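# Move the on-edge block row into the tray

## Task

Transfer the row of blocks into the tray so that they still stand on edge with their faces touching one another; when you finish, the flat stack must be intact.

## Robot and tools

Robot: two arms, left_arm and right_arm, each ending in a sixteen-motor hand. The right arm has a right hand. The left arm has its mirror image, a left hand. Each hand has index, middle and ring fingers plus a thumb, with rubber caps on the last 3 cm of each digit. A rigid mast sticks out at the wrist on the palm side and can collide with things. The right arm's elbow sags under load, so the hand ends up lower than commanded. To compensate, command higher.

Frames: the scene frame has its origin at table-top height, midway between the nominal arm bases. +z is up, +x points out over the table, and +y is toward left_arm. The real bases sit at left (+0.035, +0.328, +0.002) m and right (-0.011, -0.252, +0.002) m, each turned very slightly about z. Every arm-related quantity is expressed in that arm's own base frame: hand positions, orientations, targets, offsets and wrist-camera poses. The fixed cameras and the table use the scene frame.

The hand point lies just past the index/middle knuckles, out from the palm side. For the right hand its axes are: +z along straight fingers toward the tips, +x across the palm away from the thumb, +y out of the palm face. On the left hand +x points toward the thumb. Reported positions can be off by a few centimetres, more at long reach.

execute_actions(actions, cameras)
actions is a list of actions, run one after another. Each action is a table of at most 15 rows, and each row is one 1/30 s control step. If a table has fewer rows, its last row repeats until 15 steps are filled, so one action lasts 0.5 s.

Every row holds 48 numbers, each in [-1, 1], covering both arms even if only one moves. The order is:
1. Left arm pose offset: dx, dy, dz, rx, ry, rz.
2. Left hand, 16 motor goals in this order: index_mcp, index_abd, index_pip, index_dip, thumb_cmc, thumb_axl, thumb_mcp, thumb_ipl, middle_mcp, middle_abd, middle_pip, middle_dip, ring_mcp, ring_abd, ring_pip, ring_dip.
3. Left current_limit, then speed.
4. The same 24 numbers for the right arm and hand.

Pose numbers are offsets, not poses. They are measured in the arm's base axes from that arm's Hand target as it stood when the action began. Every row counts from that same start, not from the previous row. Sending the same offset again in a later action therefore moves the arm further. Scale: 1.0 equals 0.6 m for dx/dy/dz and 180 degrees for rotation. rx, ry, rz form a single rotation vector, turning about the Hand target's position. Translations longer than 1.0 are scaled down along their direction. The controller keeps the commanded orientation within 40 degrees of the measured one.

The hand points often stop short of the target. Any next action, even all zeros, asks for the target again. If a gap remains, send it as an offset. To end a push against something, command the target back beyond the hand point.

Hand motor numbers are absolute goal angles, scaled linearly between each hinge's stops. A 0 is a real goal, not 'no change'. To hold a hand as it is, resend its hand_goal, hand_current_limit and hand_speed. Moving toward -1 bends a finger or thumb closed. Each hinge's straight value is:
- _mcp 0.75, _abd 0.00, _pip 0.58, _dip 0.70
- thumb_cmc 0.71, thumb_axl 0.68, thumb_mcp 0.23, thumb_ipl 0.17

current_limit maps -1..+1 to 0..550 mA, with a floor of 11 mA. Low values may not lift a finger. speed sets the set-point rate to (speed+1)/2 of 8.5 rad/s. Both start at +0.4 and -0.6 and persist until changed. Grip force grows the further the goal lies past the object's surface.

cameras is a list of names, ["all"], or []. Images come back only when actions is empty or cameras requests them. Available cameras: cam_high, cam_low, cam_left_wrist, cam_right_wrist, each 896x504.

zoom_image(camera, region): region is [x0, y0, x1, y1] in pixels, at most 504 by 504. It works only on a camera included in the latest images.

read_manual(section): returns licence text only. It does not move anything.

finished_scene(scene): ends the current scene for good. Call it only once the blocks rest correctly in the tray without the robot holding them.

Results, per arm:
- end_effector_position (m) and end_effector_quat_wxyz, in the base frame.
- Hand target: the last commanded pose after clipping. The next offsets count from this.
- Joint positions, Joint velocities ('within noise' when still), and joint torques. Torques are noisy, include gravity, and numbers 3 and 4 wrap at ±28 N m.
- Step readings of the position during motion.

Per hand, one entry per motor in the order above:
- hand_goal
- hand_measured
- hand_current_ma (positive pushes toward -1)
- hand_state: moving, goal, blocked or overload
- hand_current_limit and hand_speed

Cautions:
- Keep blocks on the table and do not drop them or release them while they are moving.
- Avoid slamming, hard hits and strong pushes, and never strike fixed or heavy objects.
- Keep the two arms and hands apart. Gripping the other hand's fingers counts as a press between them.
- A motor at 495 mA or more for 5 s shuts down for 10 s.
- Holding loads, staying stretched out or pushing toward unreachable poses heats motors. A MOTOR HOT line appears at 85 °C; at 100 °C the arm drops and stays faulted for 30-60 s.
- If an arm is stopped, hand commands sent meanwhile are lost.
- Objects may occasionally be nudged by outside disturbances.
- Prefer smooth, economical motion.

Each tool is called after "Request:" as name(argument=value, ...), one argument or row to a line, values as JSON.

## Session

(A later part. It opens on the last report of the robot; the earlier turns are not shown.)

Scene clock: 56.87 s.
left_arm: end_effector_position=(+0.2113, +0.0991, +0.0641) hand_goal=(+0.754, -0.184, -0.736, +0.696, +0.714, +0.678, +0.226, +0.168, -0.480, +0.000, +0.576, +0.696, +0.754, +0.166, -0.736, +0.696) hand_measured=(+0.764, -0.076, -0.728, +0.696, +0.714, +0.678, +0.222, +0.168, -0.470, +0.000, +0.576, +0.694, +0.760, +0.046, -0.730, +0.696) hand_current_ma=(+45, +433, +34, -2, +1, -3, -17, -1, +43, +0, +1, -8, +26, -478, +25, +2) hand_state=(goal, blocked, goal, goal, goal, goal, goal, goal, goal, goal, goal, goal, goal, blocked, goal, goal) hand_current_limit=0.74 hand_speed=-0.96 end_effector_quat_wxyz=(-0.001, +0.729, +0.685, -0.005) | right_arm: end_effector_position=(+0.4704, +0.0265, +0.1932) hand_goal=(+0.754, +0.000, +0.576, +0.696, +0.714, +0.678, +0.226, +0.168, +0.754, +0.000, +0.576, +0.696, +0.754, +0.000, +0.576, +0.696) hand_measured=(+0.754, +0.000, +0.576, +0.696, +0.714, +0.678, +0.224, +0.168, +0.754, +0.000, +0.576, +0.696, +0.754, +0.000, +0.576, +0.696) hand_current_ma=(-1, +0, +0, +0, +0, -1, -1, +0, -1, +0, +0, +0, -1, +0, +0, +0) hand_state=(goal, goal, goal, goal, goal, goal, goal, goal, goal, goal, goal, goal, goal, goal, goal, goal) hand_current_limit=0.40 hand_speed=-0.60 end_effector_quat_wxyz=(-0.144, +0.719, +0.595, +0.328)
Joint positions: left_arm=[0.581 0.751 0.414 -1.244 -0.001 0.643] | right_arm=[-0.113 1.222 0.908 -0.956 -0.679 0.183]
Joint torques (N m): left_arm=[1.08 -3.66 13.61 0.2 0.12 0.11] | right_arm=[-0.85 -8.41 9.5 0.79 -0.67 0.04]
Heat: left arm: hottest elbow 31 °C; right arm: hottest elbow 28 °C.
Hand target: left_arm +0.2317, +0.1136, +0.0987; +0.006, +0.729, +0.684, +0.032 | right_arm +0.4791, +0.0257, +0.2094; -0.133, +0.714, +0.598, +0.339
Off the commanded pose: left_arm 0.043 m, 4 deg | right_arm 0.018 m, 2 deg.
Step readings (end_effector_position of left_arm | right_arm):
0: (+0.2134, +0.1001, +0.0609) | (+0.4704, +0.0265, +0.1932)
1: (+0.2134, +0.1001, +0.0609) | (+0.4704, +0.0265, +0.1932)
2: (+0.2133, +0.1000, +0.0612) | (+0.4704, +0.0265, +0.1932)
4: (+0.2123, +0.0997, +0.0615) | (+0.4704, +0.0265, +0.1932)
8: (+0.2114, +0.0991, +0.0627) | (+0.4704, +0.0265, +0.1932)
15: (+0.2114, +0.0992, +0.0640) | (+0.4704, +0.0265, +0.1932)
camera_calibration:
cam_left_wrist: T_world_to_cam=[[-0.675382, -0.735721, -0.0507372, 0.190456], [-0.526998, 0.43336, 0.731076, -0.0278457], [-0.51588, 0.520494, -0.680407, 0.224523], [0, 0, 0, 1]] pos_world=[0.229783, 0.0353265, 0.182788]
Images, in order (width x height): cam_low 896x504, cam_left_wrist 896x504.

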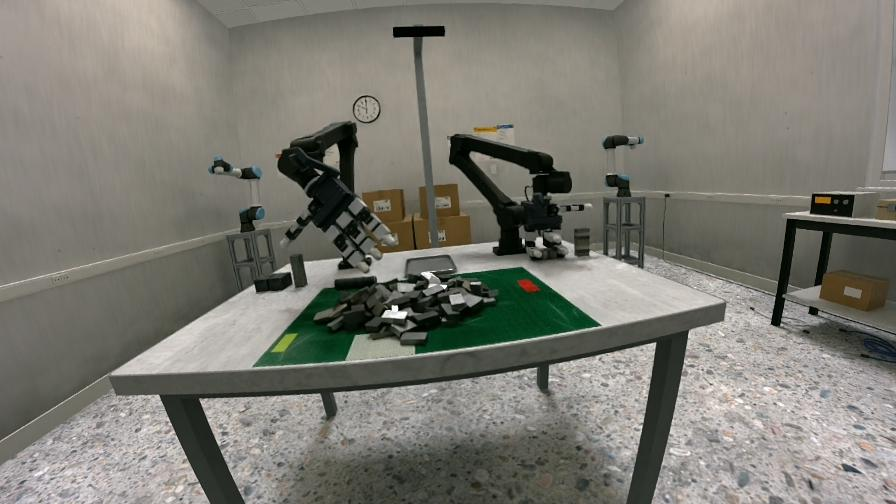

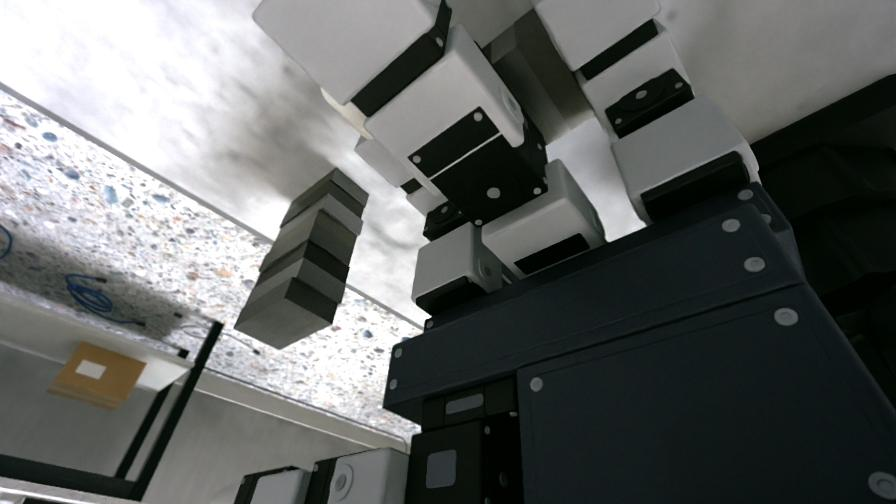

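Request:
execute_actions(
  actions=[
    [[0.003,0.002,0.025,0,0,0,0.754,-0.185,-0.737,0.696,0.714,0.678,0.226,0.168,-0.48,0,0.576,0.696,0.754,0.165,-0.737,0.696,0.74,-0.96,0,0,0,0,0,0,0.754,0,0.576,0.696,0.714,0.678,0.226,0.168,0.754,0,0.576,0.696,0.754,0,0.576,0.696,0.4,-0.6]],
  ],
  cameras=["cam_low","cam_left_wrist"],
)

Request:
zoom_image(
  camera="cam_low",
  region=[520, 220, 600, 270],
)

Request:
zoom_image(
  camera="cam_left_wrist",
  region=[400, 0, 700, 200],
)

Scene clock: 59.10 s.
left_arm: end_effector_position=(+0.2147, +0.1013, +0.0785) hand_goal=(+0.754, -0.184, -0.736, +0.696, +0.714, +0.678, +0.226, +0.168, -0.480, +0.000, +0.576, +0.696, +0.754, +0.166, -0.736, +0.696) hand_measured=(+0.766, -0.076, -0.726, +0.696, +0.714, +0.678, +0.222, +0.168, -0.470, +0.000, +0.576, +0.694, +0.762, +0.046, -0.728, +0.696) hand_current_ma=(+47, +433, +36, -2, +1, -3, -17, -1, +43, +0, +1, -8, +29, -478, +27, +2) hand_state=(goal, blocked, goal, goal, goal, goal, goal, goal, goal, goal, goal, goal, goal, blocked, goal, goal) hand_current_limit=0.74 hand_speed=-0.96 end_effector_quat_wxyz=(-0.001, +0.729, +0.685, -0.006) | right_arm: end_effector_position=(+0.4704, +0.0265, +0.1932) hand_goal=(+0.754, +0.000, +0.576, +0.696, +0.714, +0.678, +0.226, +0.168, +0.754, +0.000, +0.576, +0.696, +0.754, +0.000, +0.576, +0.696) hand_measured=(+0.754, +0.000, +0.576, +0.696, +0.714, +0.678, +0.224, +0.168, +0.754, +0.000, +0.576, +0.696, +0.754, +0.000, +0.576, +0.696) hand_current_ma=(-1, +0, +0, +0, +0, -1, -1, +0, -1, +0, +0, +0, -1, +0, +0, +0) hand_state=(goal, goal, goal, goal, goal, goal, goal, goal, goal, goal, goal, goal, goal, goal, goal, goal) hand_current_limit=0.40 hand_speed=-0.60 end_effector_quat_wxyz=(-0.144, +0.719, +0.595, +0.328)
Joint positions: left_arm=[0.581 0.751 0.455 -1.287 -0.001 0.643] | right_arm=[-0.113 1.222 0.908 -0.956 -0.679 0.183]
Joint torques (N m): left_arm=[1.26 -3.78 13.57 0.24 0.12 0.08] | right_arm=[-0.85 -8.41 9.51 0.81 -0.67 0.04]
Heat: left arm: hottest elbow 32 °C; right arm: hottest elbow 28 °C.
Hand target: left_arm +0.2335, +0.1148, +0.1136; +0.006, +0.729, +0.684, +0.031 | right_arm +0.4791, +0.0257, +0.2094; -0.133, +0.714, +0.598, +0.339
Off the commanded pose: left_arm 0.042 m, 4 deg | right_arm 0.018 m, 2 deg.
Step readings (end_effector_position of left_arm | right_arm):
0: (+0.2113, +0.0991, +0.0641) | (+0.4704, +0.0265, +0.1932)
1: (+0.2113, +0.0990, +0.0640) | (+0.4704, +0.0265, +0.1932)
2: (+0.2111, +0.0989, +0.0646) | (+0.4704, +0.0265, +0.1932)
4: (+0.2108, +0.0987, +0.0668) | (+0.4704, +0.0265, +0.1932)
8: (+0.2137, +0.1006, +0.0745) | (+0.4704, +0.0265, +0.1932)
15: (+0.2153, +0.1017, +0.0788) | (+0.4704, +0.0265, +0.1932)
camera_calibration:
cam_left_wrist: T_world_to_cam=[[-0.675518, -0.735792, -0.0478121, 0.19491], [-0.525155, 0.434592, 0.73167, -0.0381332], [-0.517578, 0.519366, -0.67998, 0.235405], [0, 0, 0, 1]] pos_world=[0.23348, 0.0377245, 0.19729]
Images, in order (width x height): cam_low 896x504, cam_left_wrist 896x504.

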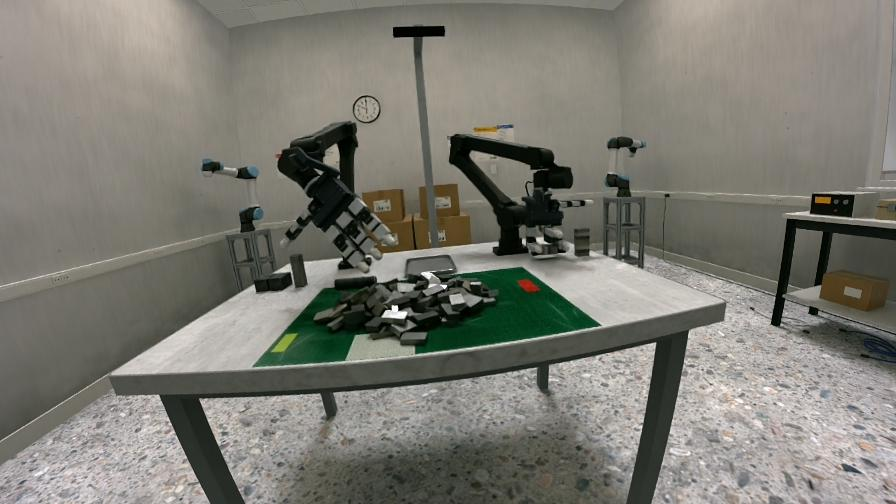

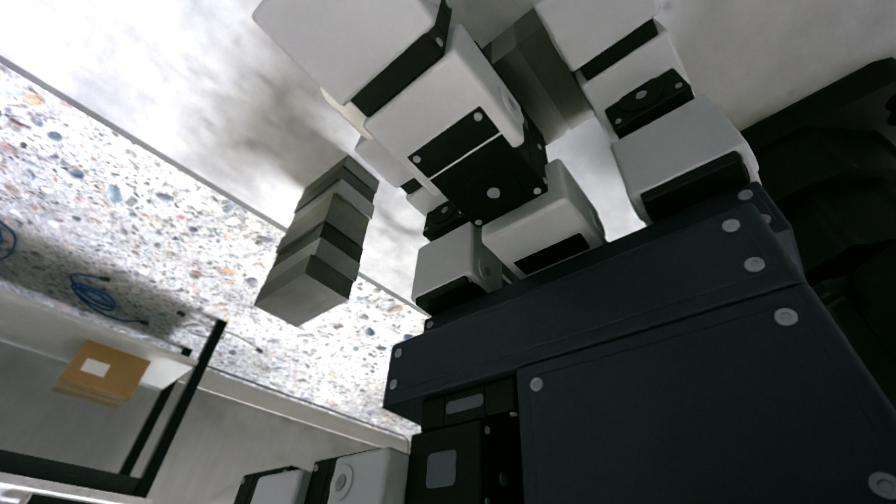

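Scaled by 6.300.

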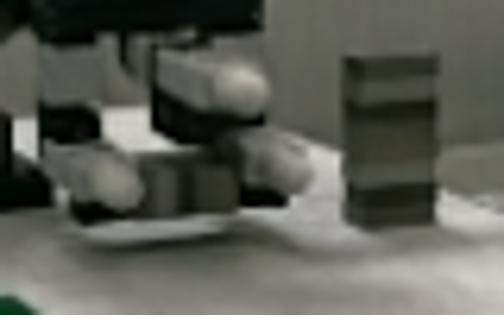

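Scaled by 1.680.

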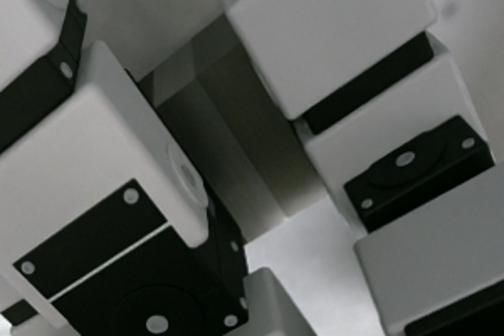

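Request:
execute_actions(
  actions=[
    [[0.0253,-0.0563,0.0208,0,0,-0.0413,0.754,-0.185,-0.737,0.696,0.714,0.678,0.226,0.168,-0.48,0,0.576,0.696,0.754,0.165,-0.737,0.696,0.74,-0.96,0,0,0,0,0,0,0.754,0,0.576,0.696,0.714,0.678,0.226,0.168,0.754,0,0.576,0.696,0.754,0,0.576,0.696,0.4,-0.6]],
    [[0.0202,-0.0588,0.0208,0,0,-0.0413,0.754,-0.185,-0.737,0.696,0.714,0.678,0.226,0.168,-0.48,0,0.576,0.696,0.754,0.165,-0.737,0.696,0.74,-0.96,0,0,0,0,0,0,0.754,0,0.576,0.696,0.714,0.678,0.226,0.168,0.754,0,0.576,0.696,0.754,0,0.576,0.696,0.4,-0.6]],
  ],
  cameras=["cam_low","cam_left_wrist"],
)

Request:
zoom_image(
  camera="cam_left_wrist",
  region=[400, 0, 700, 200],
)

Scene clock: 62.60 s.
left_arm: end_effector_position=(+0.2502, +0.0431, +0.1191) hand_goal=(+0.754, -0.184, -0.736, +0.696, +0.714, +0.678, +0.226, +0.168, -0.480, +0.000, +0.576, +0.696, +0.754, +0.166, -0.736, +0.696) hand_measured=(+0.758, -0.180, -0.728, +0.696, +0.714, +0.678, +0.222, +0.168, -0.470, +0.000, +0.576, +0.694, +0.758, +0.162, -0.728, +0.696) hand_current_ma=(+20, +13, +29, -2, +1, -3, -17, -1, +43, +0, +1, -8, +16, -15, +27, +2) hand_state=(goal, goal, goal, goal, goal, goal, goal, goal, goal, goal, goal, goal, goal, goal, goal, goal) hand_current_limit=0.74 hand_speed=-0.96 end_effector_quat_wxyz=(+0.005, +0.813, +0.582, +0.013) | right_arm: end_effector_position=(+0.4704, +0.0265, +0.1932) hand_goal=(+0.754, +0.000, +0.576, +0.696, +0.714, +0.678, +0.226, +0.168, +0.754, +0.000, +0.576, +0.696, +0.754, +0.000, +0.576, +0.696) hand_measured=(+0.754, +0.000, +0.576, +0.696, +0.714, +0.678, +0.224, +0.168, +0.754, +0.000, +0.576, +0.696, +0.754, +0.000, +0.576, +0.696) hand_current_ma=(-1, +0, +0, +0, +0, -1, -1, +0, -1, +0, +0, +0, -1, +0, +0, +0) hand_state=(goal, goal, goal, goal, goal, goal, goal, goal, goal, goal, goal, goal, goal, goal, goal, goal) hand_current_limit=0.40 hand_speed=-0.60 end_effector_quat_wxyz=(-0.144, +0.719, +0.595, +0.328)
Joint positions: left_arm=[0.297 0.738 0.55 -1.354 0.001 0.624] | right_arm=[-0.113 1.222 0.908 -0.956 -0.679 0.183]
Joint torques (N m): left_arm=[0.38 -3.19 11.66 0.29 0 -0.09] | right_arm=[-0.91 -8.35 9.51 0.8 -0.67 0.05]
Heat: left arm: hottest elbow 33 °C; right arm: hottest elbow 28 °C.
Hand target: left_arm +0.2608, +0.0458, +0.1385; +0.010, +0.811, +0.584, +0.030 | right_arm +0.4791, +0.0257, +0.2094; -0.133, +0.714, +0.598, +0.339
Off the commanded pose: left_arm 0.022 m, 2 deg | right_arm 0.018 m, 2 deg.
Step readings (end_effector_position of left_arm | right_arm):
0: (+0.2147, +0.1013, +0.0785) | (+0.4704, +0.0265, +0.1932)
1: (+0.2146, +0.1013, +0.0785) | (+0.4704, +0.0265, +0.1932)
2: (+0.2147, +0.1002, +0.0786) | (+0.4704, +0.0265, +0.1932)
4: (+0.2166, +0.0931, +0.0797) | (+0.4704, +0.0265, +0.1932)
8: (+0.2239, +0.0764, +0.0851) | (+0.4704, +0.0265, +0.1932)
15: (+0.2277, +0.0723, +0.0898) | (+0.4704, +0.0265, +0.1932)
16: (+0.2277, +0.0718, +0.0899) | (+0.4704, +0.0265, +0.1932)
17: (+0.2278, +0.0706, +0.0901) | (+0.4704, +0.0265, +0.1932)
19: (+0.2297, +0.0617, +0.0919) | (+0.4704, +0.0265, +0.1932)
23: (+0.2367, +0.0429, +0.0986) | (+0.4704, +0.0265, +0.1932)
30: (+0.2499, +0.0426, +0.1187) | (+0.4704, +0.0265, +0.1932)
camera_calibration:
cam_left_wrist: T_world_to_cam=[[-0.842453, -0.5317, -0.0869971, 0.215669], [-0.421445, 0.549751, 0.72122, -0.0535584], [-0.335646, 0.644258, -0.687222, 0.261577], [0, 0, 0, 1]] pos_world=[0.246917, -0.024408, 0.237152]
Images, in order (width x height): cam_low 896x504, cam_left_wrist 896x504.

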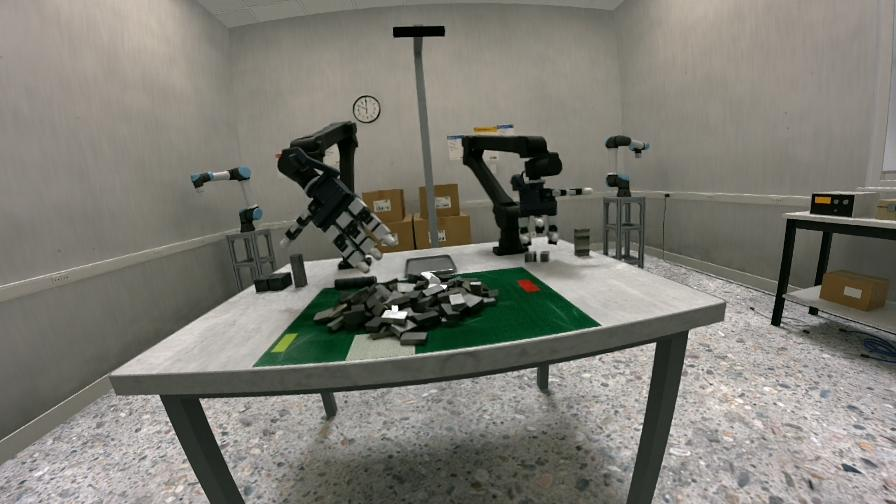

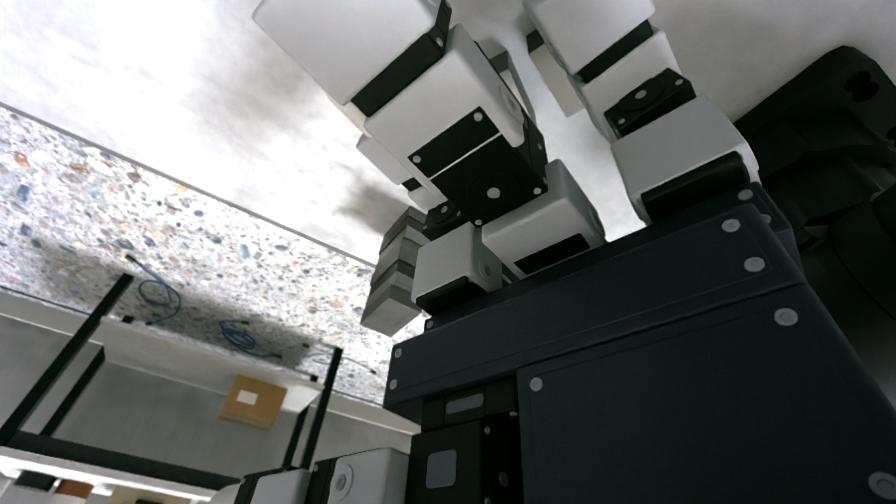

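Scaled by 1.680.

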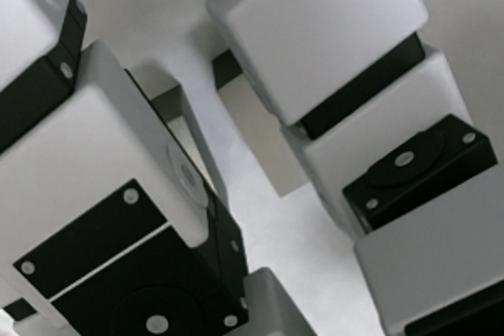

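Request:
execute_actions(
  actions=[],
)

Request:
zoom_image(
  camera="cam_low",
  region=[500, 200, 620, 280],
)

Request:
zoom_image(
  camera="cam_high",
  region=[540, 40, 680, 140],
)

Request:
zoom_image(
  camera="cam_right_wrist",
  region=[0, 0, 250, 200],
)

Scene clock: 62.77 s.
left_arm: end_effector_position=(+0.2502, +0.0431, +0.1191) hand_goal=(+0.754, -0.184, -0.736, +0.696, +0.714, +0.678, +0.226, +0.168, -0.480, +0.000, +0.576, +0.696, +0.754, +0.166, -0.736, +0.696) hand_measured=(+0.758, -0.180, -0.728, +0.696, +0.714, +0.678, +0.222, +0.168, -0.470, +0.000, +0.576, +0.694, +0.758, +0.162, -0.728, +0.696) hand_current_ma=(+20, +13, +29, -2, +1, -3, -17, -1, +43, +0, +1, -8, +16, -15, +27, +2) hand_state=(goal, goal, goal, goal, goal, goal, goal, goal, goal, goal, goal, goal, goal, goal, goal, goal) hand_current_limit=0.74 hand_speed=-0.96 end_effector_quat_wxyz=(+0.005, +0.813, +0.582, +0.013) | right_arm: end_effector_position=(+0.4704, +0.0265, +0.1932) hand_goal=(+0.754, +0.000, +0.576, +0.696, +0.714, +0.678, +0.226, +0.168, +0.754, +0.000, +0.576, +0.696, +0.754, +0.000, +0.576, +0.696) hand_measured=(+0.754, +0.000, +0.576, +0.696, +0.714, +0.678, +0.224, +0.168, +0.754, +0.000, +0.576, +0.696, +0.754, +0.000, +0.576, +0.696) hand_current_ma=(-1, +0, +0, +0, +0, -1, -1, +0, -1, +0, +0, +0, -1, +0, +0, +0) hand_state=(goal, goal, goal, goal, goal, goal, goal, goal, goal, goal, goal, goal, goal, goal, goal, goal) hand_current_limit=0.40 hand_speed=-0.60 end_effector_quat_wxyz=(-0.144, +0.719, +0.595, +0.328)
Joint positions: left_arm=[0.297 0.738 0.55 -1.354 0.001 0.624] | right_arm=[-0.113 1.222 0.908 -0.956 -0.679 0.183]
Joint velocities: within noise
Joint torques (N m): left_arm=[0.26 -3.43 11.71 0.28 -0.01 -0.11] | right_arm=[-0.91 -8.41 9.52 0.79 -0.67 0.05]
Heat: left arm: hottest elbow 33 °C; right arm: hottest elbow 28 °C.
Hand target: left_arm +0.2608, +0.0458, +0.1385; +0.010, +0.811, +0.584, +0.030 | right_arm +0.4791, +0.0257, +0.2094; -0.133, +0.714, +0.598, +0.339
Off the commanded pose: left_arm 0.022 m, 2 deg | right_arm 0.018 m, 2 deg.
camera_calibration:
cam_left_wrist: T_world_to_cam=[[-0.84218, -0.532129, -0.0870136, 0.215595], [-0.421744, 0.549549, 0.721199, -0.0534842], [-0.335952, 0.644077, -0.687241, 0.261653], [0, 0, 0, 1]] pos_world=[0.246916, -0.0244086, 0.237152]
cam_right_wrist: T_world_to_cam=[[0.547288, -0.723738, -0.420332, -0.120057], [-0.76201, -0.638599, 0.107388, 0.314637], [-0.346145, 0.261525, -0.900993, 0.458626], [0, 0, 0, 1]] pos_world=[0.464213, -0.00590528, 0.328967]

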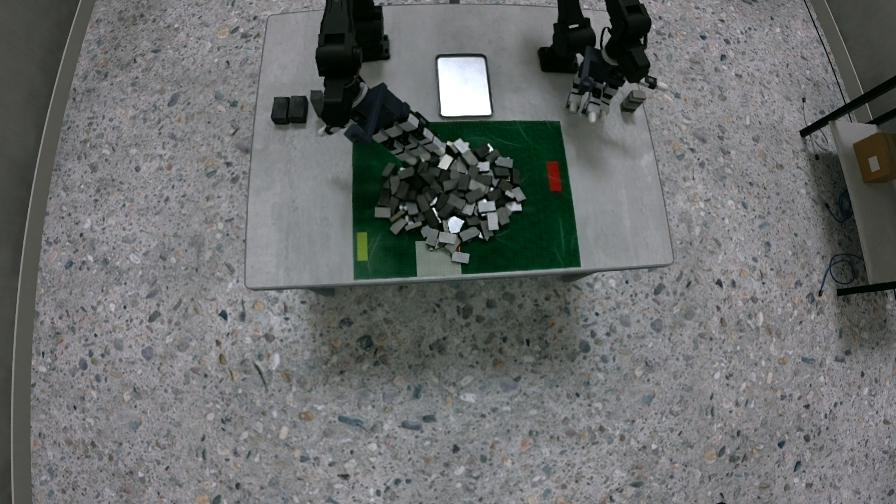

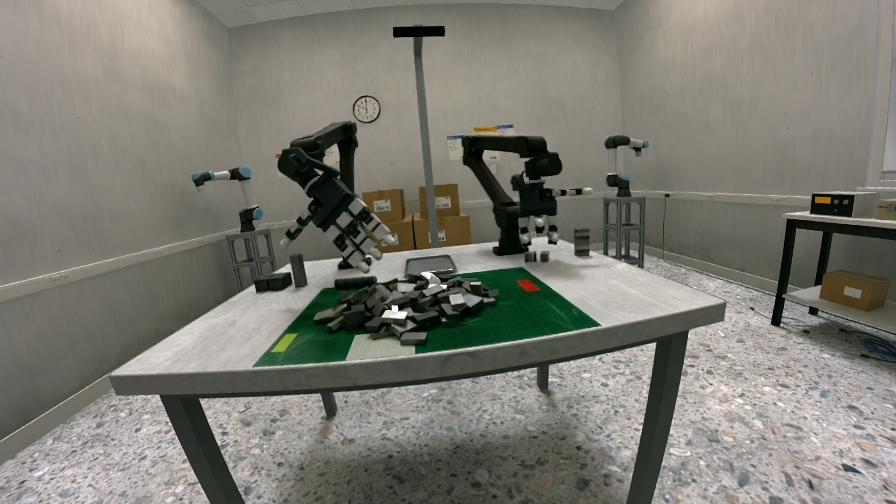

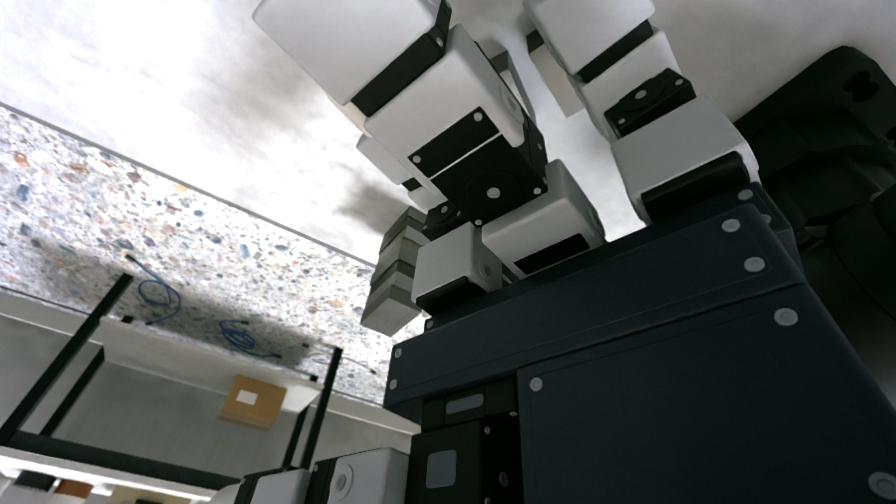

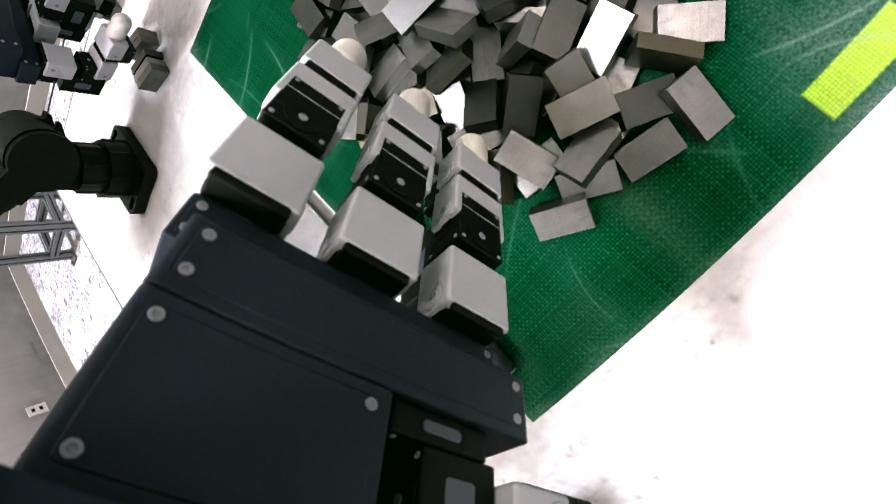

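Scaled by 4.200.

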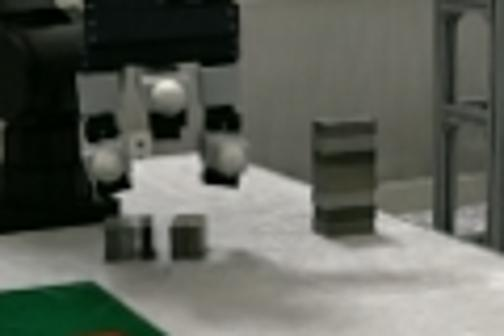

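Scaled by 3.600.

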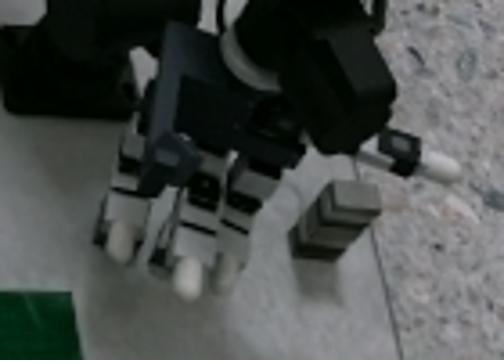

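Scaled by 2.016.

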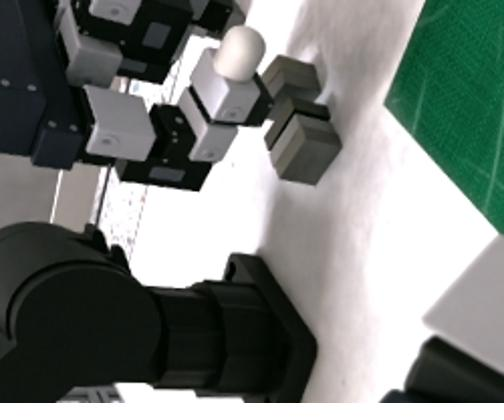

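Request:
execute_actions(
  actions=[
    [[0.03,-0.008,0.08,-0.0062,0.0187,0,0.754,0.0,-0.3,0.696,0.714,0.678,0.226,0.168,-0.48,0,0.576,0.696,0.754,0.0,-0.3,0.696,0.4,-0.7,0,0,0,0,0,0,0.754,0,0.576,0.696,0.714,0.678,0.226,0.168,0.754,0,0.576,0.696,0.754,0,0.576,0.696,0.4,-0.6]],
    [[0.05,-0.012,0.09,0,0,0,0.754,0.0,0.576,0.696,0.714,0.678,0.226,0.168,1,0,1,0.696,0.754,0.0,0.576,0.696,0.4,-0.6,0,0,0,0,0,0,0.754,0,0.576,0.696,0.714,0.678,0.226,0.168,0.754,0,0.576,0.696,0.754,0,0.576,0.696,0.4,-0.6]],
  ],
  cameras=["all"],
)

Request:
zoom_image(
  camera="cam_high",
  region=[560, 40, 660, 130],
)

Scene clock: 66.43 s.
left_arm: end_effector_position=(+0.2993, +0.0331, +0.2244) hand_goal=(+0.754, +0.000, +0.576, +0.696, +0.714, +0.678, +0.226, +0.168, +1.000, +0.000, +1.000, +0.696, +0.754, +0.000, +0.576, +0.696) hand_measured=(+0.756, -0.004, +0.572, +0.696, +0.714, +0.678, +0.222, +0.168, +0.986, +0.000, +0.998, +0.694, +0.754, +0.004, +0.572, +0.696) hand_current_ma=(+4, -10, -12, -2, +1, -3, -18, -1, -55, +0, -9, -8, +3, +11, -12, +2) hand_state=(goal, goal, goal, goal, goal, goal, goal, goal, goal, goal, goal, goal, goal, goal, goal, goal) hand_current_limit=0.40 hand_speed=-0.60 end_effector_quat_wxyz=(-0.003, +0.813, +0.582, -0.010) | right_arm: end_effector_position=(+0.4704, +0.0265, +0.1932) hand_goal=(+0.754, +0.000, +0.576, +0.696, +0.714, +0.678, +0.226, +0.168, +0.754, +0.000, +0.576, +0.696, +0.754, +0.000, +0.576, +0.696) hand_measured=(+0.754, +0.000, +0.576, +0.696, +0.714, +0.678, +0.224, +0.168, +0.754, +0.000, +0.576, +0.696, +0.754, +0.000, +0.576, +0.696) hand_current_ma=(-1, +0, +0, +0, +0, -1, -1, +0, -1, +0, +0, +0, -1, +0, +0, +0) hand_state=(goal, goal, goal, goal, goal, goal, goal, goal, goal, goal, goal, goal, goal, goal, goal, goal) hand_current_limit=0.40 hand_speed=-0.60 end_effector_quat_wxyz=(-0.144, +0.719, +0.595, +0.328)
Joint positions: left_arm=[0.186 0.896 0.909 -1.604 0.002 0.513] | right_arm=[-0.113 1.222 0.908 -0.956 -0.679 0.183]
Joint torques (N m): left_arm=[0.21 -4.48 11.81 -0.09 -0.1 -0.11] | right_arm=[-0.85 -8.47 9.5 0.8 -0.67 0.05]
Heat: left arm: hottest elbow 34 °C; right arm: hottest elbow 29 °C.
Hand target: left_arm +0.3087, +0.0338, +0.2405; +0.000, +0.811, +0.585, +0.001 | right_arm +0.4791, +0.0257, +0.2094; -0.133, +0.714, +0.598, +0.339
Off the commanded pose: left_arm 0.019 m, 1 deg | right_arm 0.018 m, 2 deg.
Step readings (end_effector_position of left_arm | right_arm):
0: (+0.2502, +0.0431, +0.1191) | (+0.4704, +0.0265, +0.1932)
1: (+0.2501, +0.0430, +0.1195) | (+0.4704, +0.0265, +0.1932)
2: (+0.2492, +0.0424, +0.1209) | (+0.4704, +0.0265, +0.1932)
4: (+0.2503, +0.0400, +0.1301) | (+0.4704, +0.0265, +0.1932)
8: (+0.2673, +0.0391, +0.1600) | (+0.4704, +0.0265, +0.1932)
15: (+0.2702, +0.0392, +0.1721) | (+0.4704, +0.0265, +0.1932)
16: (+0.2698, +0.0390, +0.1720) | (+0.4704, +0.0265, +0.1932)
17: (+0.2694, +0.0382, +0.1732) | (+0.4704, +0.0265, +0.1932)
19: (+0.2734, +0.0357, +0.1826) | (+0.4704, +0.0265, +0.1932)
23: (+0.2945, +0.0322, +0.2142) | (+0.4704, +0.0265, +0.1932)
30: (+0.2998, +0.0324, +0.2266) | (+0.4704, +0.0265, +0.1932)
camera_calibration:
cam_left_wrist: T_world_to_cam=[[-0.845199, -0.532956, -0.039953, 0.251214], [-0.387148, 0.558998, 0.733238, -0.116489], [-0.36845, 0.635199, -0.678798, 0.365126], [0, 0, 0, 1]] pos_world=[0.301758, -0.0329245, 0.343298]
cam_right_wrist: T_world_to_cam=[[0.547288, -0.723738, -0.420332, -0.120057], [-0.76201, -0.638599, 0.107388, 0.314637], [-0.346145, 0.261525, -0.900993, 0.458626], [0, 0, 0, 1]] pos_world=[0.464213, -0.00590528, 0.328967]

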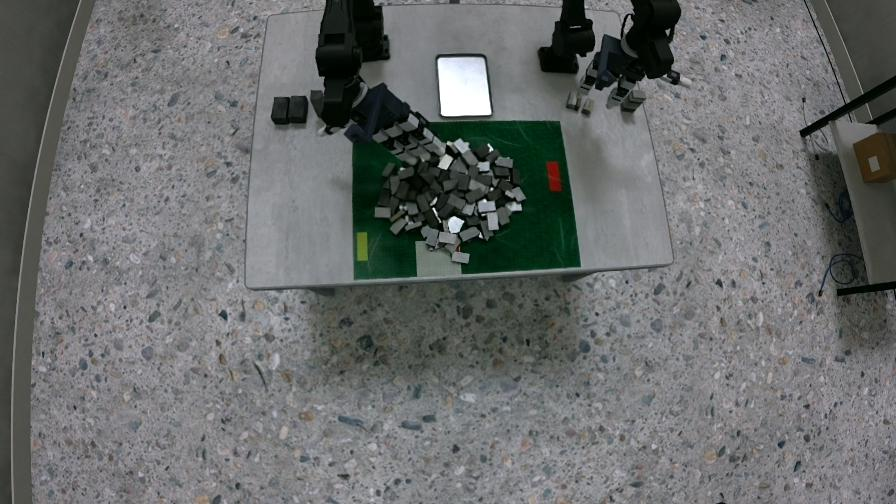

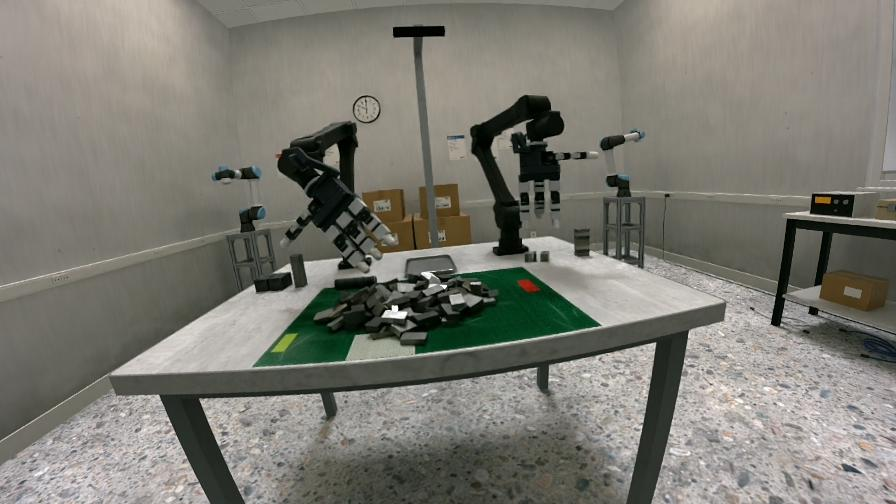

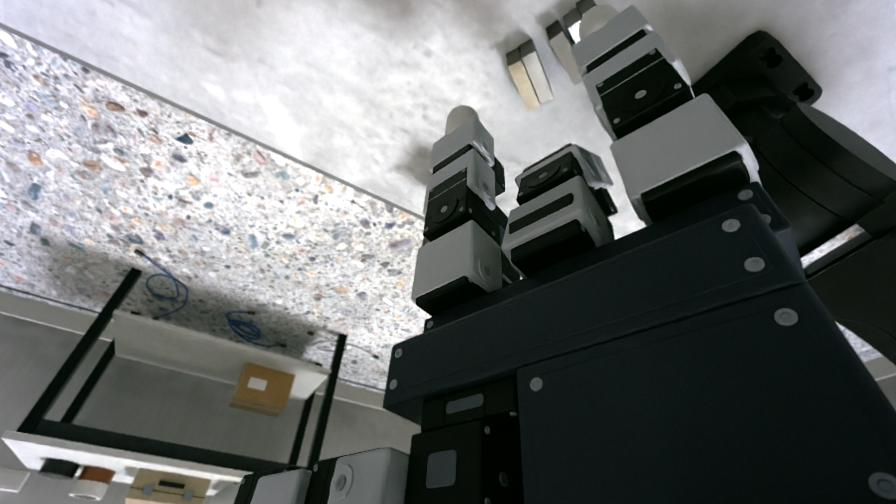

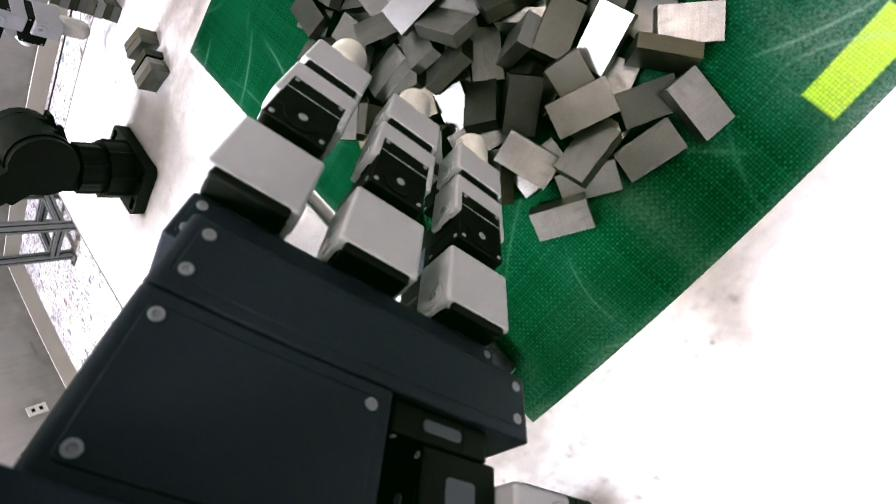

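Scaled by 5.040.

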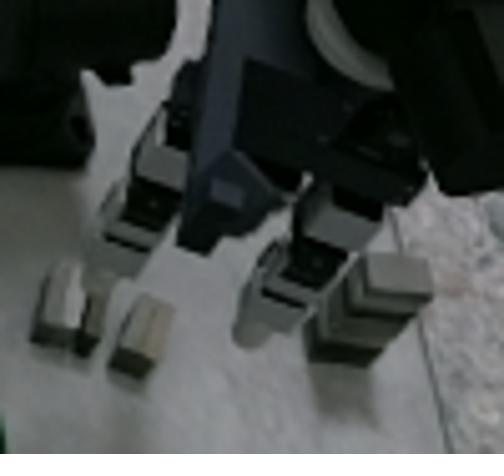

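Request:
zoom_image(
  camera="cam_left_wrist",
  region=[480, 0, 640, 120],
)

Request:
zoom_image(
  camera="cam_low",
  region=[515, 245, 565, 268],
)

Request:
zoom_image(
  camera="cam_right_wrist",
  region=[100, 0, 200, 110],
)

Scaled by 3.150.

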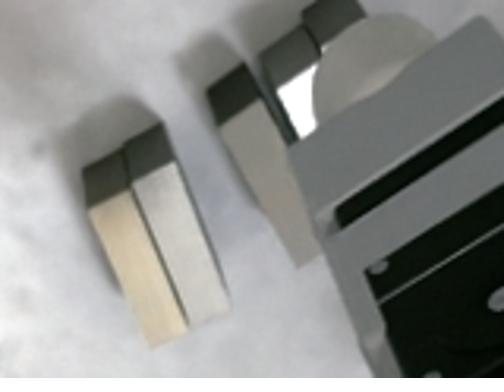

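Scaled by 10.080.

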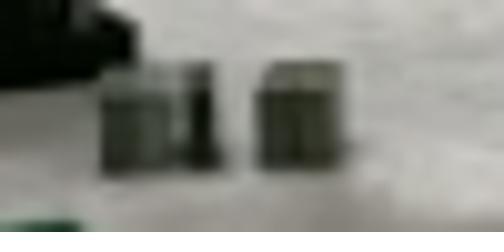

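Scaled by 4.582.

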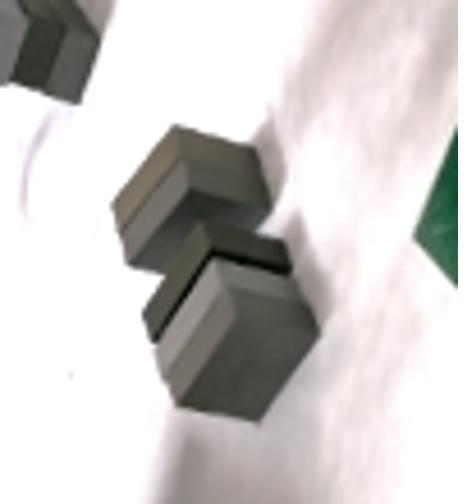

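Request:
execute_actions(
  actions=[
    [[-0.0497,-0.0497,0,0,0,-0.109,0.754,0.0,0.576,0.696,0.714,0.678,0.226,0.168,-0.48,0,0.576,0.696,0.754,0.0,0.576,0.696,0.4,-0.6,0,0,0,0,0,0,0.754,0,0.576,0.696,0.714,0.678,0.226,0.168,0.754,0,0.576,0.696,0.754,0,0.576,0.696,0.4,-0.6]],
    [[-0.0497,-0.0497,0,0,0,-0.109,0.754,0.0,0.576,0.696,0.714,0.678,0.226,0.168,-0.48,0,0.576,0.696,0.754,0.0,0.576,0.696,0.4,-0.6,0,0,0,0,0,0,0.754,0,0.576,0.696,0.714,0.678,0.226,0.168,0.754,0,0.576,0.696,0.754,0,0.576,0.696,0.4,-0.6]],
    [[-0.0497,-0.0497,0,0,0,-0.109,0.754,0.0,0.576,0.696,0.714,0.678,0.226,0.168,-0.48,0,0.576,0.696,0.754,0.0,0.576,0.696,0.4,-0.6,0,0,0,0,0,0,0.754,0,0.576,0.696,0.714,0.678,0.226,0.168,0.754,0,0.576,0.696,0.754,0,0.576,0.696,0.4,-0.6]],
    [[-0.0497,-0.0497,0,0,0,-0.109,0.754,0.0,0.576,0.696,0.714,0.678,0.226,0.168,-0.48,0,0.576,0.696,0.754,0.0,0.576,0.696,0.4,-0.6,0,0,0,0,0,0,0.754,0,0.576,0.696,0.714,0.678,0.226,0.168,0.754,0,0.576,0.696,0.754,0,0.576,0.696,0.4,-0.6]],
  ],
  cameras=["cam_left_wrist","cam_high"],
)

Scene clock: 71.07 s.
left_arm: end_effector_position=(+0.1971, -0.0832, +0.2429) hand_goal=(+0.754, +0.000, +0.576, +0.696, +0.714, +0.678, +0.226, +0.168, -0.480, +0.000, +0.576, +0.696, +0.754, +0.000, +0.576, +0.696) hand_measured=(+0.754, -0.004, +0.574, +0.696, +0.714, +0.678, +0.222, +0.168, -0.456, +0.000, +0.580, +0.694, +0.754, +0.004, +0.574, +0.696) hand_current_ma=(+1, -10, -10, -2, +3, -3, -18, -1, +103, +0, +14, -8, -2, +11, -10, +2) hand_state=(goal, goal, goal, goal, goal, goal, goal, goal, blocked, goal, goal, goal, goal, goal, goal, goal) hand_current_limit=0.40 hand_speed=-0.60 end_effector_quat_wxyz=(+0.000, +0.999, -0.050, +0.007) | right_arm: end_effector_position=(+0.4704, +0.0265, +0.1932) hand_goal=(+0.754, +0.000, +0.576, +0.696, +0.714, +0.678, +0.226, +0.168, +0.754, +0.000, +0.576, +0.696, +0.754, +0.000, +0.576, +0.696) hand_measured=(+0.754, +0.000, +0.576, +0.696, +0.714, +0.678, +0.224, +0.168, +0.754, +0.000, +0.576, +0.696, +0.754, +0.000, +0.576, +0.696) hand_current_ma=(-1, +0, +0, +0, +0, -1, -1, +0, -1, +0, +0, +0, -1, +0, +0, +0) hand_state=(goal, goal, goal, goal, goal, goal, goal, goal, goal, goal, goal, goal, goal, goal, goal, goal) hand_current_limit=0.40 hand_speed=-0.60 end_effector_quat_wxyz=(-0.144, +0.719, +0.595, +0.328)
Joint positions: left_arm=[0.023 0.78 0.898 -1.675 0.001 1.694] | right_arm=[-0.113 1.222 0.908 -0.956 -0.679 0.183]
Joint torques (N m): left_arm=[0.26 -4.31 7.73 0.09 0.32 0.12] | right_arm=[-0.91 -8.35 9.5 0.79 -0.67 0.05]
Heat: left arm: hottest elbow 34 °C; right arm: hottest elbow 29 °C.
Hand target: left_arm +0.1895, -0.0854, +0.2405; +0.001, +0.998, -0.060, +0.000 | right_arm +0.4791, +0.0257, +0.2094; -0.133, +0.714, +0.598, +0.339
Off the commanded pose: left_arm 0.008 m, 1 deg | right_arm 0.018 m, 2 deg.
joint sent to its limit (left arm) — joint 4 (wrist pitch), lower limit. The joint targets still meet the commanded pose.
Step readings (end_effector_position of left_arm | right_arm):
0: (+0.2993, +0.0331, +0.2244) | (+0.4704, +0.0265, +0.1932)
1: (+0.2992, +0.0329, +0.2244) | (+0.4704, +0.0265, +0.1932)
2: (+0.2981, +0.0320, +0.2241) | (+0.4704, +0.0265, +0.1932)
4: (+0.2941, +0.0279, +0.2251) | (+0.4704, +0.0265, +0.1932)
8: (+0.2850, +0.0174, +0.2330) | (+0.4704, +0.0265, +0.1932)
15: (+0.2798, +0.0065, +0.2369) | (+0.4704, +0.0265, +0.1932)
16: (+0.2795, +0.0055, +0.2369) | (+0.4704, +0.0265, +0.1932)
17: (+0.2780, +0.0036, +0.2367) | (+0.4704, +0.0265, +0.1932)
19: (+0.2734, -0.0008, +0.2373) | (+0.4704, +0.0265, +0.1932)
23: (+0.2627, -0.0108, +0.2416) | (+0.4704, +0.0265, +0.1932)
30: (+0.2555, -0.0209, +0.2439) | (+0.4704, +0.0265, +0.1932)
31: (+0.2549, -0.0217, +0.2439) | (+0.4704, +0.0265, +0.1932)
32: (+0.2533, -0.0234, +0.2435) | (+0.4704, +0.0265, +0.1932)
34: (+0.2479, -0.0289, +0.2421) | (+0.4704, +0.0265, +0.1932)
38: (+0.2356, -0.0422, +0.2412) | (+0.4704, +0.0265, +0.1932)
45: (+0.2274, -0.0504, +0.2421) | (+0.4704, +0.0265, +0.1932)
46: (+0.2266, -0.0511, +0.2421) | (+0.4704, +0.0265, +0.1932)
47: (+0.2247, -0.0530, +0.2419) | (+0.4704, +0.0265, +0.1932)
49: (+0.2191, -0.0600, +0.2418) | (+0.4704, +0.0265, +0.1932)
53: (+0.2071, -0.0753, +0.2424) | (+0.4704, +0.0265, +0.1932)
60: (+0.1989, -0.0823, +0.2427) | (+0.4704, +0.0265, +0.1932)
camera_calibration:
cam_left_wrist: T_world_to_cam=[[-0.708498, 0.702285, -0.0694682, 0.186555], [0.439923, 0.516484, 0.734651, -0.271634], [0.551814, 0.489938, -0.67488, 0.219404], [0, 0, 0, 1]] pos_world=[0.130602, -0.0982144, 0.360586]
Images, in order (width x height): cam_high 896x504, cam_left_wrist 896x504.

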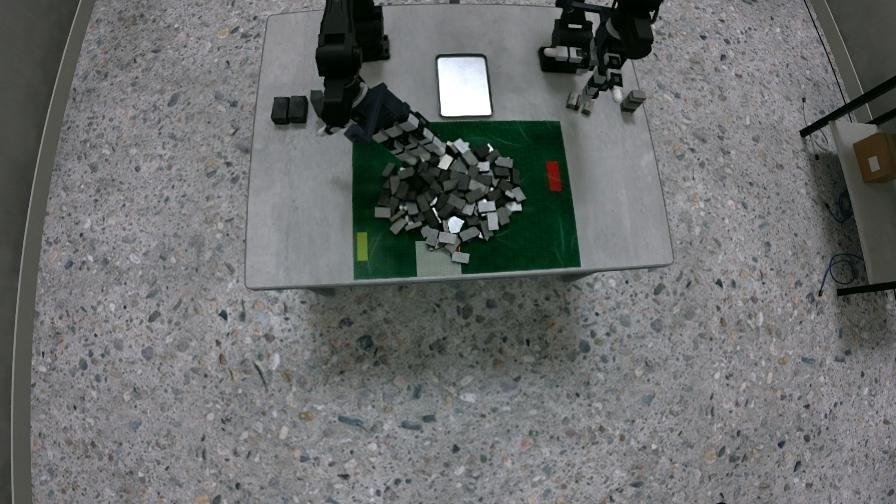

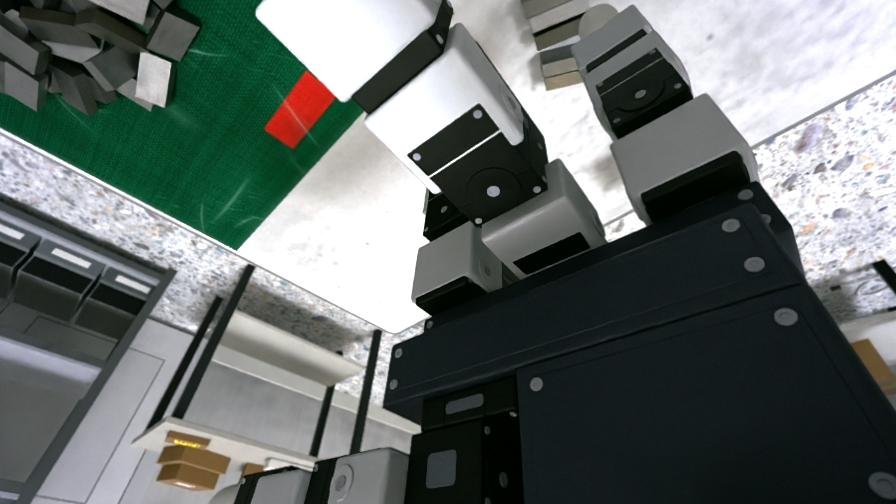

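Request:
zoom_image(
  camera="cam_left_wrist",
  region=[500, 0, 640, 110],
)

Request:
zoom_image(
  camera="cam_high",
  region=[555, 70, 655, 130],
)

Scaled by 3.600.

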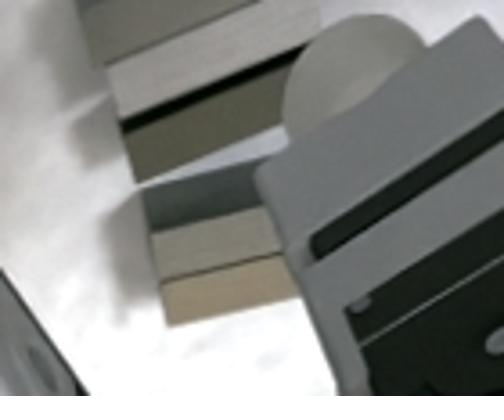

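Scaled by 5.040.

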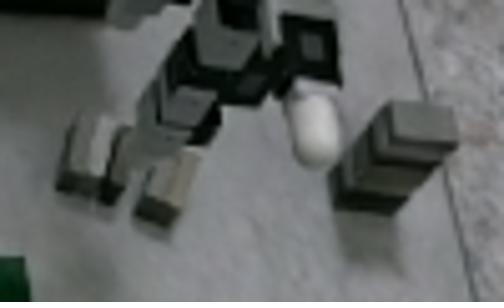

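Request:
execute_actions(
  actions=[
    [[-0.0517,0.0552,-0.0667,0,0,-0.0665,0.754,0.0,0.576,0.696,0.714,0.678,0.226,0.168,-0.48,0,0.576,0.696,0.754,0.0,0.576,0.696,0.4,-0.6,0,0,0,0,0,0,0.754,0,0.576,0.696,0.714,0.678,0.226,0.168,0.754,0,0.576,0.696,0.754,0,0.576,0.696,0.4,-0.6]],
  ],
  cameras=["cam_left_wrist","cam_low"],
)

Request:
zoom_image(
  camera="cam_left_wrist",
  region=[460, 0, 660, 200],
)

Scene clock: 74.67 s.
left_arm: end_effector_position=(+0.1591, -0.0535, +0.2020) hand_goal=(+0.754, +0.000, +0.576, +0.696, +0.714, +0.678, +0.226, +0.168, -0.480, +0.000, +0.576, +0.696, +0.754, +0.000, +0.576, +0.696) hand_measured=(+0.754, -0.002, +0.574, +0.696, +0.714, +0.678, +0.222, +0.168, -0.460, +0.000, +0.580, +0.694, +0.754, +0.004, +0.574, +0.696) hand_current_ma=(-1, -9, -10, -2, +3, -3, -18, -1, +84, +0, +14, -8, -2, +10, -9, +2) hand_state=(goal, goal, goal, goal, goal, goal, goal, goal, goal, goal, goal, goal, goal, goal, goal, goal) hand_current_limit=0.40 hand_speed=-0.60 end_effector_quat_wxyz=(-0.004, +0.988, -0.156, -0.007) | right_arm: end_effector_position=(+0.4704, +0.0265, +0.1932) hand_goal=(+0.754, +0.000, +0.576, +0.696, +0.714, +0.678, +0.226, +0.168, +0.754, +0.000, +0.576, +0.696, +0.754, +0.000, +0.576, +0.696) hand_measured=(+0.754, +0.000, +0.576, +0.696, +0.714, +0.678, +0.224, +0.168, +0.754, +0.000, +0.576, +0.696, +0.754, +0.000, +0.576, +0.696) hand_current_ma=(-1, +0, +0, +0, +0, -1, -1, +0, -1, +0, +0, +0, -1, +0, +0, +0) hand_state=(goal, goal, goal, goal, goal, goal, goal, goal, goal, goal, goal, goal, goal, goal, goal, goal) hand_current_limit=0.40 hand_speed=-0.60 end_effector_quat_wxyz=(-0.144, +0.719, +0.595, +0.328)
Joint positions: left_arm=[0.196 0.741 0.778 -1.618 -0.013 2.081] | right_arm=[-0.113 1.222 0.908 -0.956 -0.679 0.183]
Joint torques (N m): left_arm=[1.55 -3.49 7.94 0.72 0.3 0.17] | right_arm=[-0.79 -8.41 9.5 0.81 -0.67 0.04]
Heat: left arm: hottest elbow 34 °C; right arm: hottest elbow 29 °C.
Hand target: left_arm +0.1585, -0.0523, +0.2006; +0.001, +0.986, -0.164, +0.000 | right_arm +0.4791, +0.0257, +0.2094; -0.133, +0.714, +0.598, +0.339
Off the commanded pose: left_arm 0.002 m, 1 deg | right_arm 0.018 m, 2 deg.
joint sent to its limit (left arm) — joint 6 (wrist roll), upper limit. The joint targets still meet the commanded pose.
Step readings (end_effector_position of left_arm | right_arm):
0: (+0.1970, -0.0832, +0.2429) | (+0.4704, +0.0265, +0.1932)
1: (+0.1962, -0.0832, +0.2422) | (+0.4704, +0.0265, +0.1932)
2: (+0.1940, -0.0819, +0.2395) | (+0.4704, +0.0265, +0.1932)
4: (+0.1868, -0.0756, +0.2271) | (+0.4704, +0.0265, +0.1932)
8: (+0.1701, -0.0617, +0.2044) | (+0.4704, +0.0265, +0.1932)
15: (+0.1629, -0.0539, +0.2015) | (+0.4704, +0.0265, +0.1932)
camera_calibration:
cam_left_wrist: T_world_to_cam=[[-0.544374, 0.837712, -0.0435361, 0.111899], [0.558739, 0.400821, 0.726053, -0.263541], [0.625674, 0.370919, -0.686259, 0.182387], [0, 0, 0, 1]] pos_world=[0.0940508, -0.0557569, 0.321381]
Images, in order (width x height): cam_low 896x504, cam_left_wrist 896x504.

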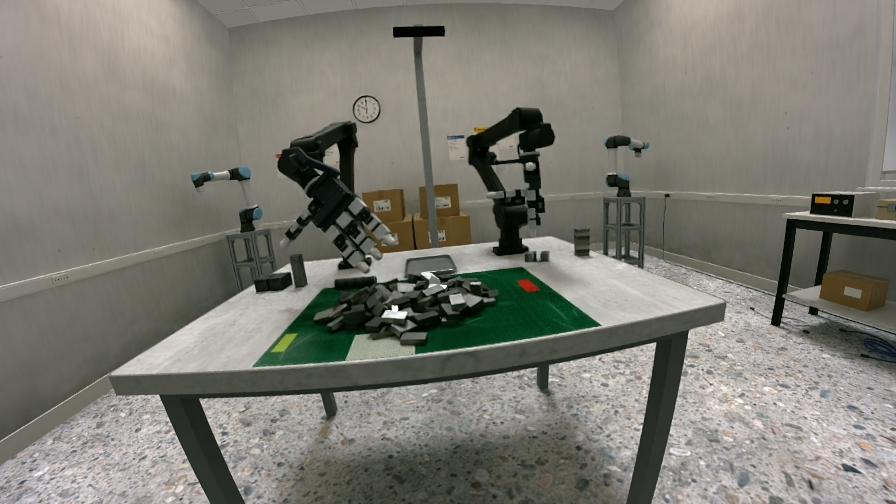

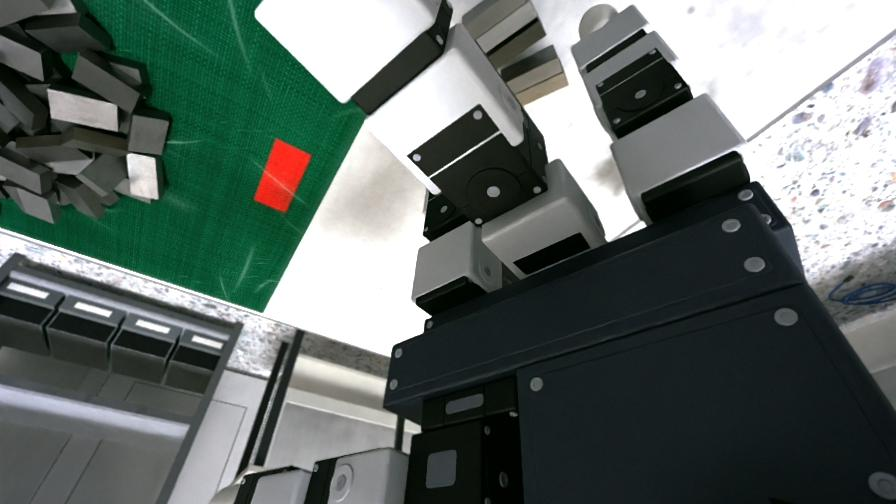

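Scaled by 2.520.

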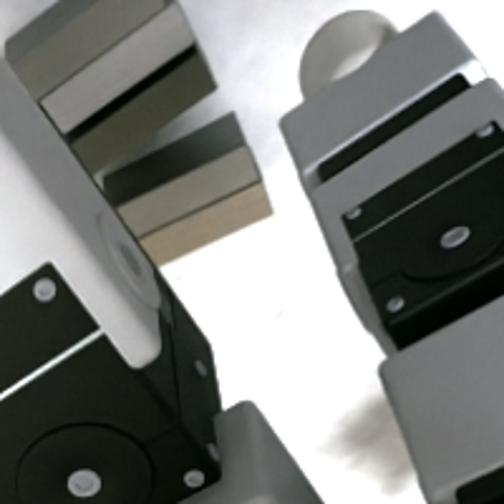

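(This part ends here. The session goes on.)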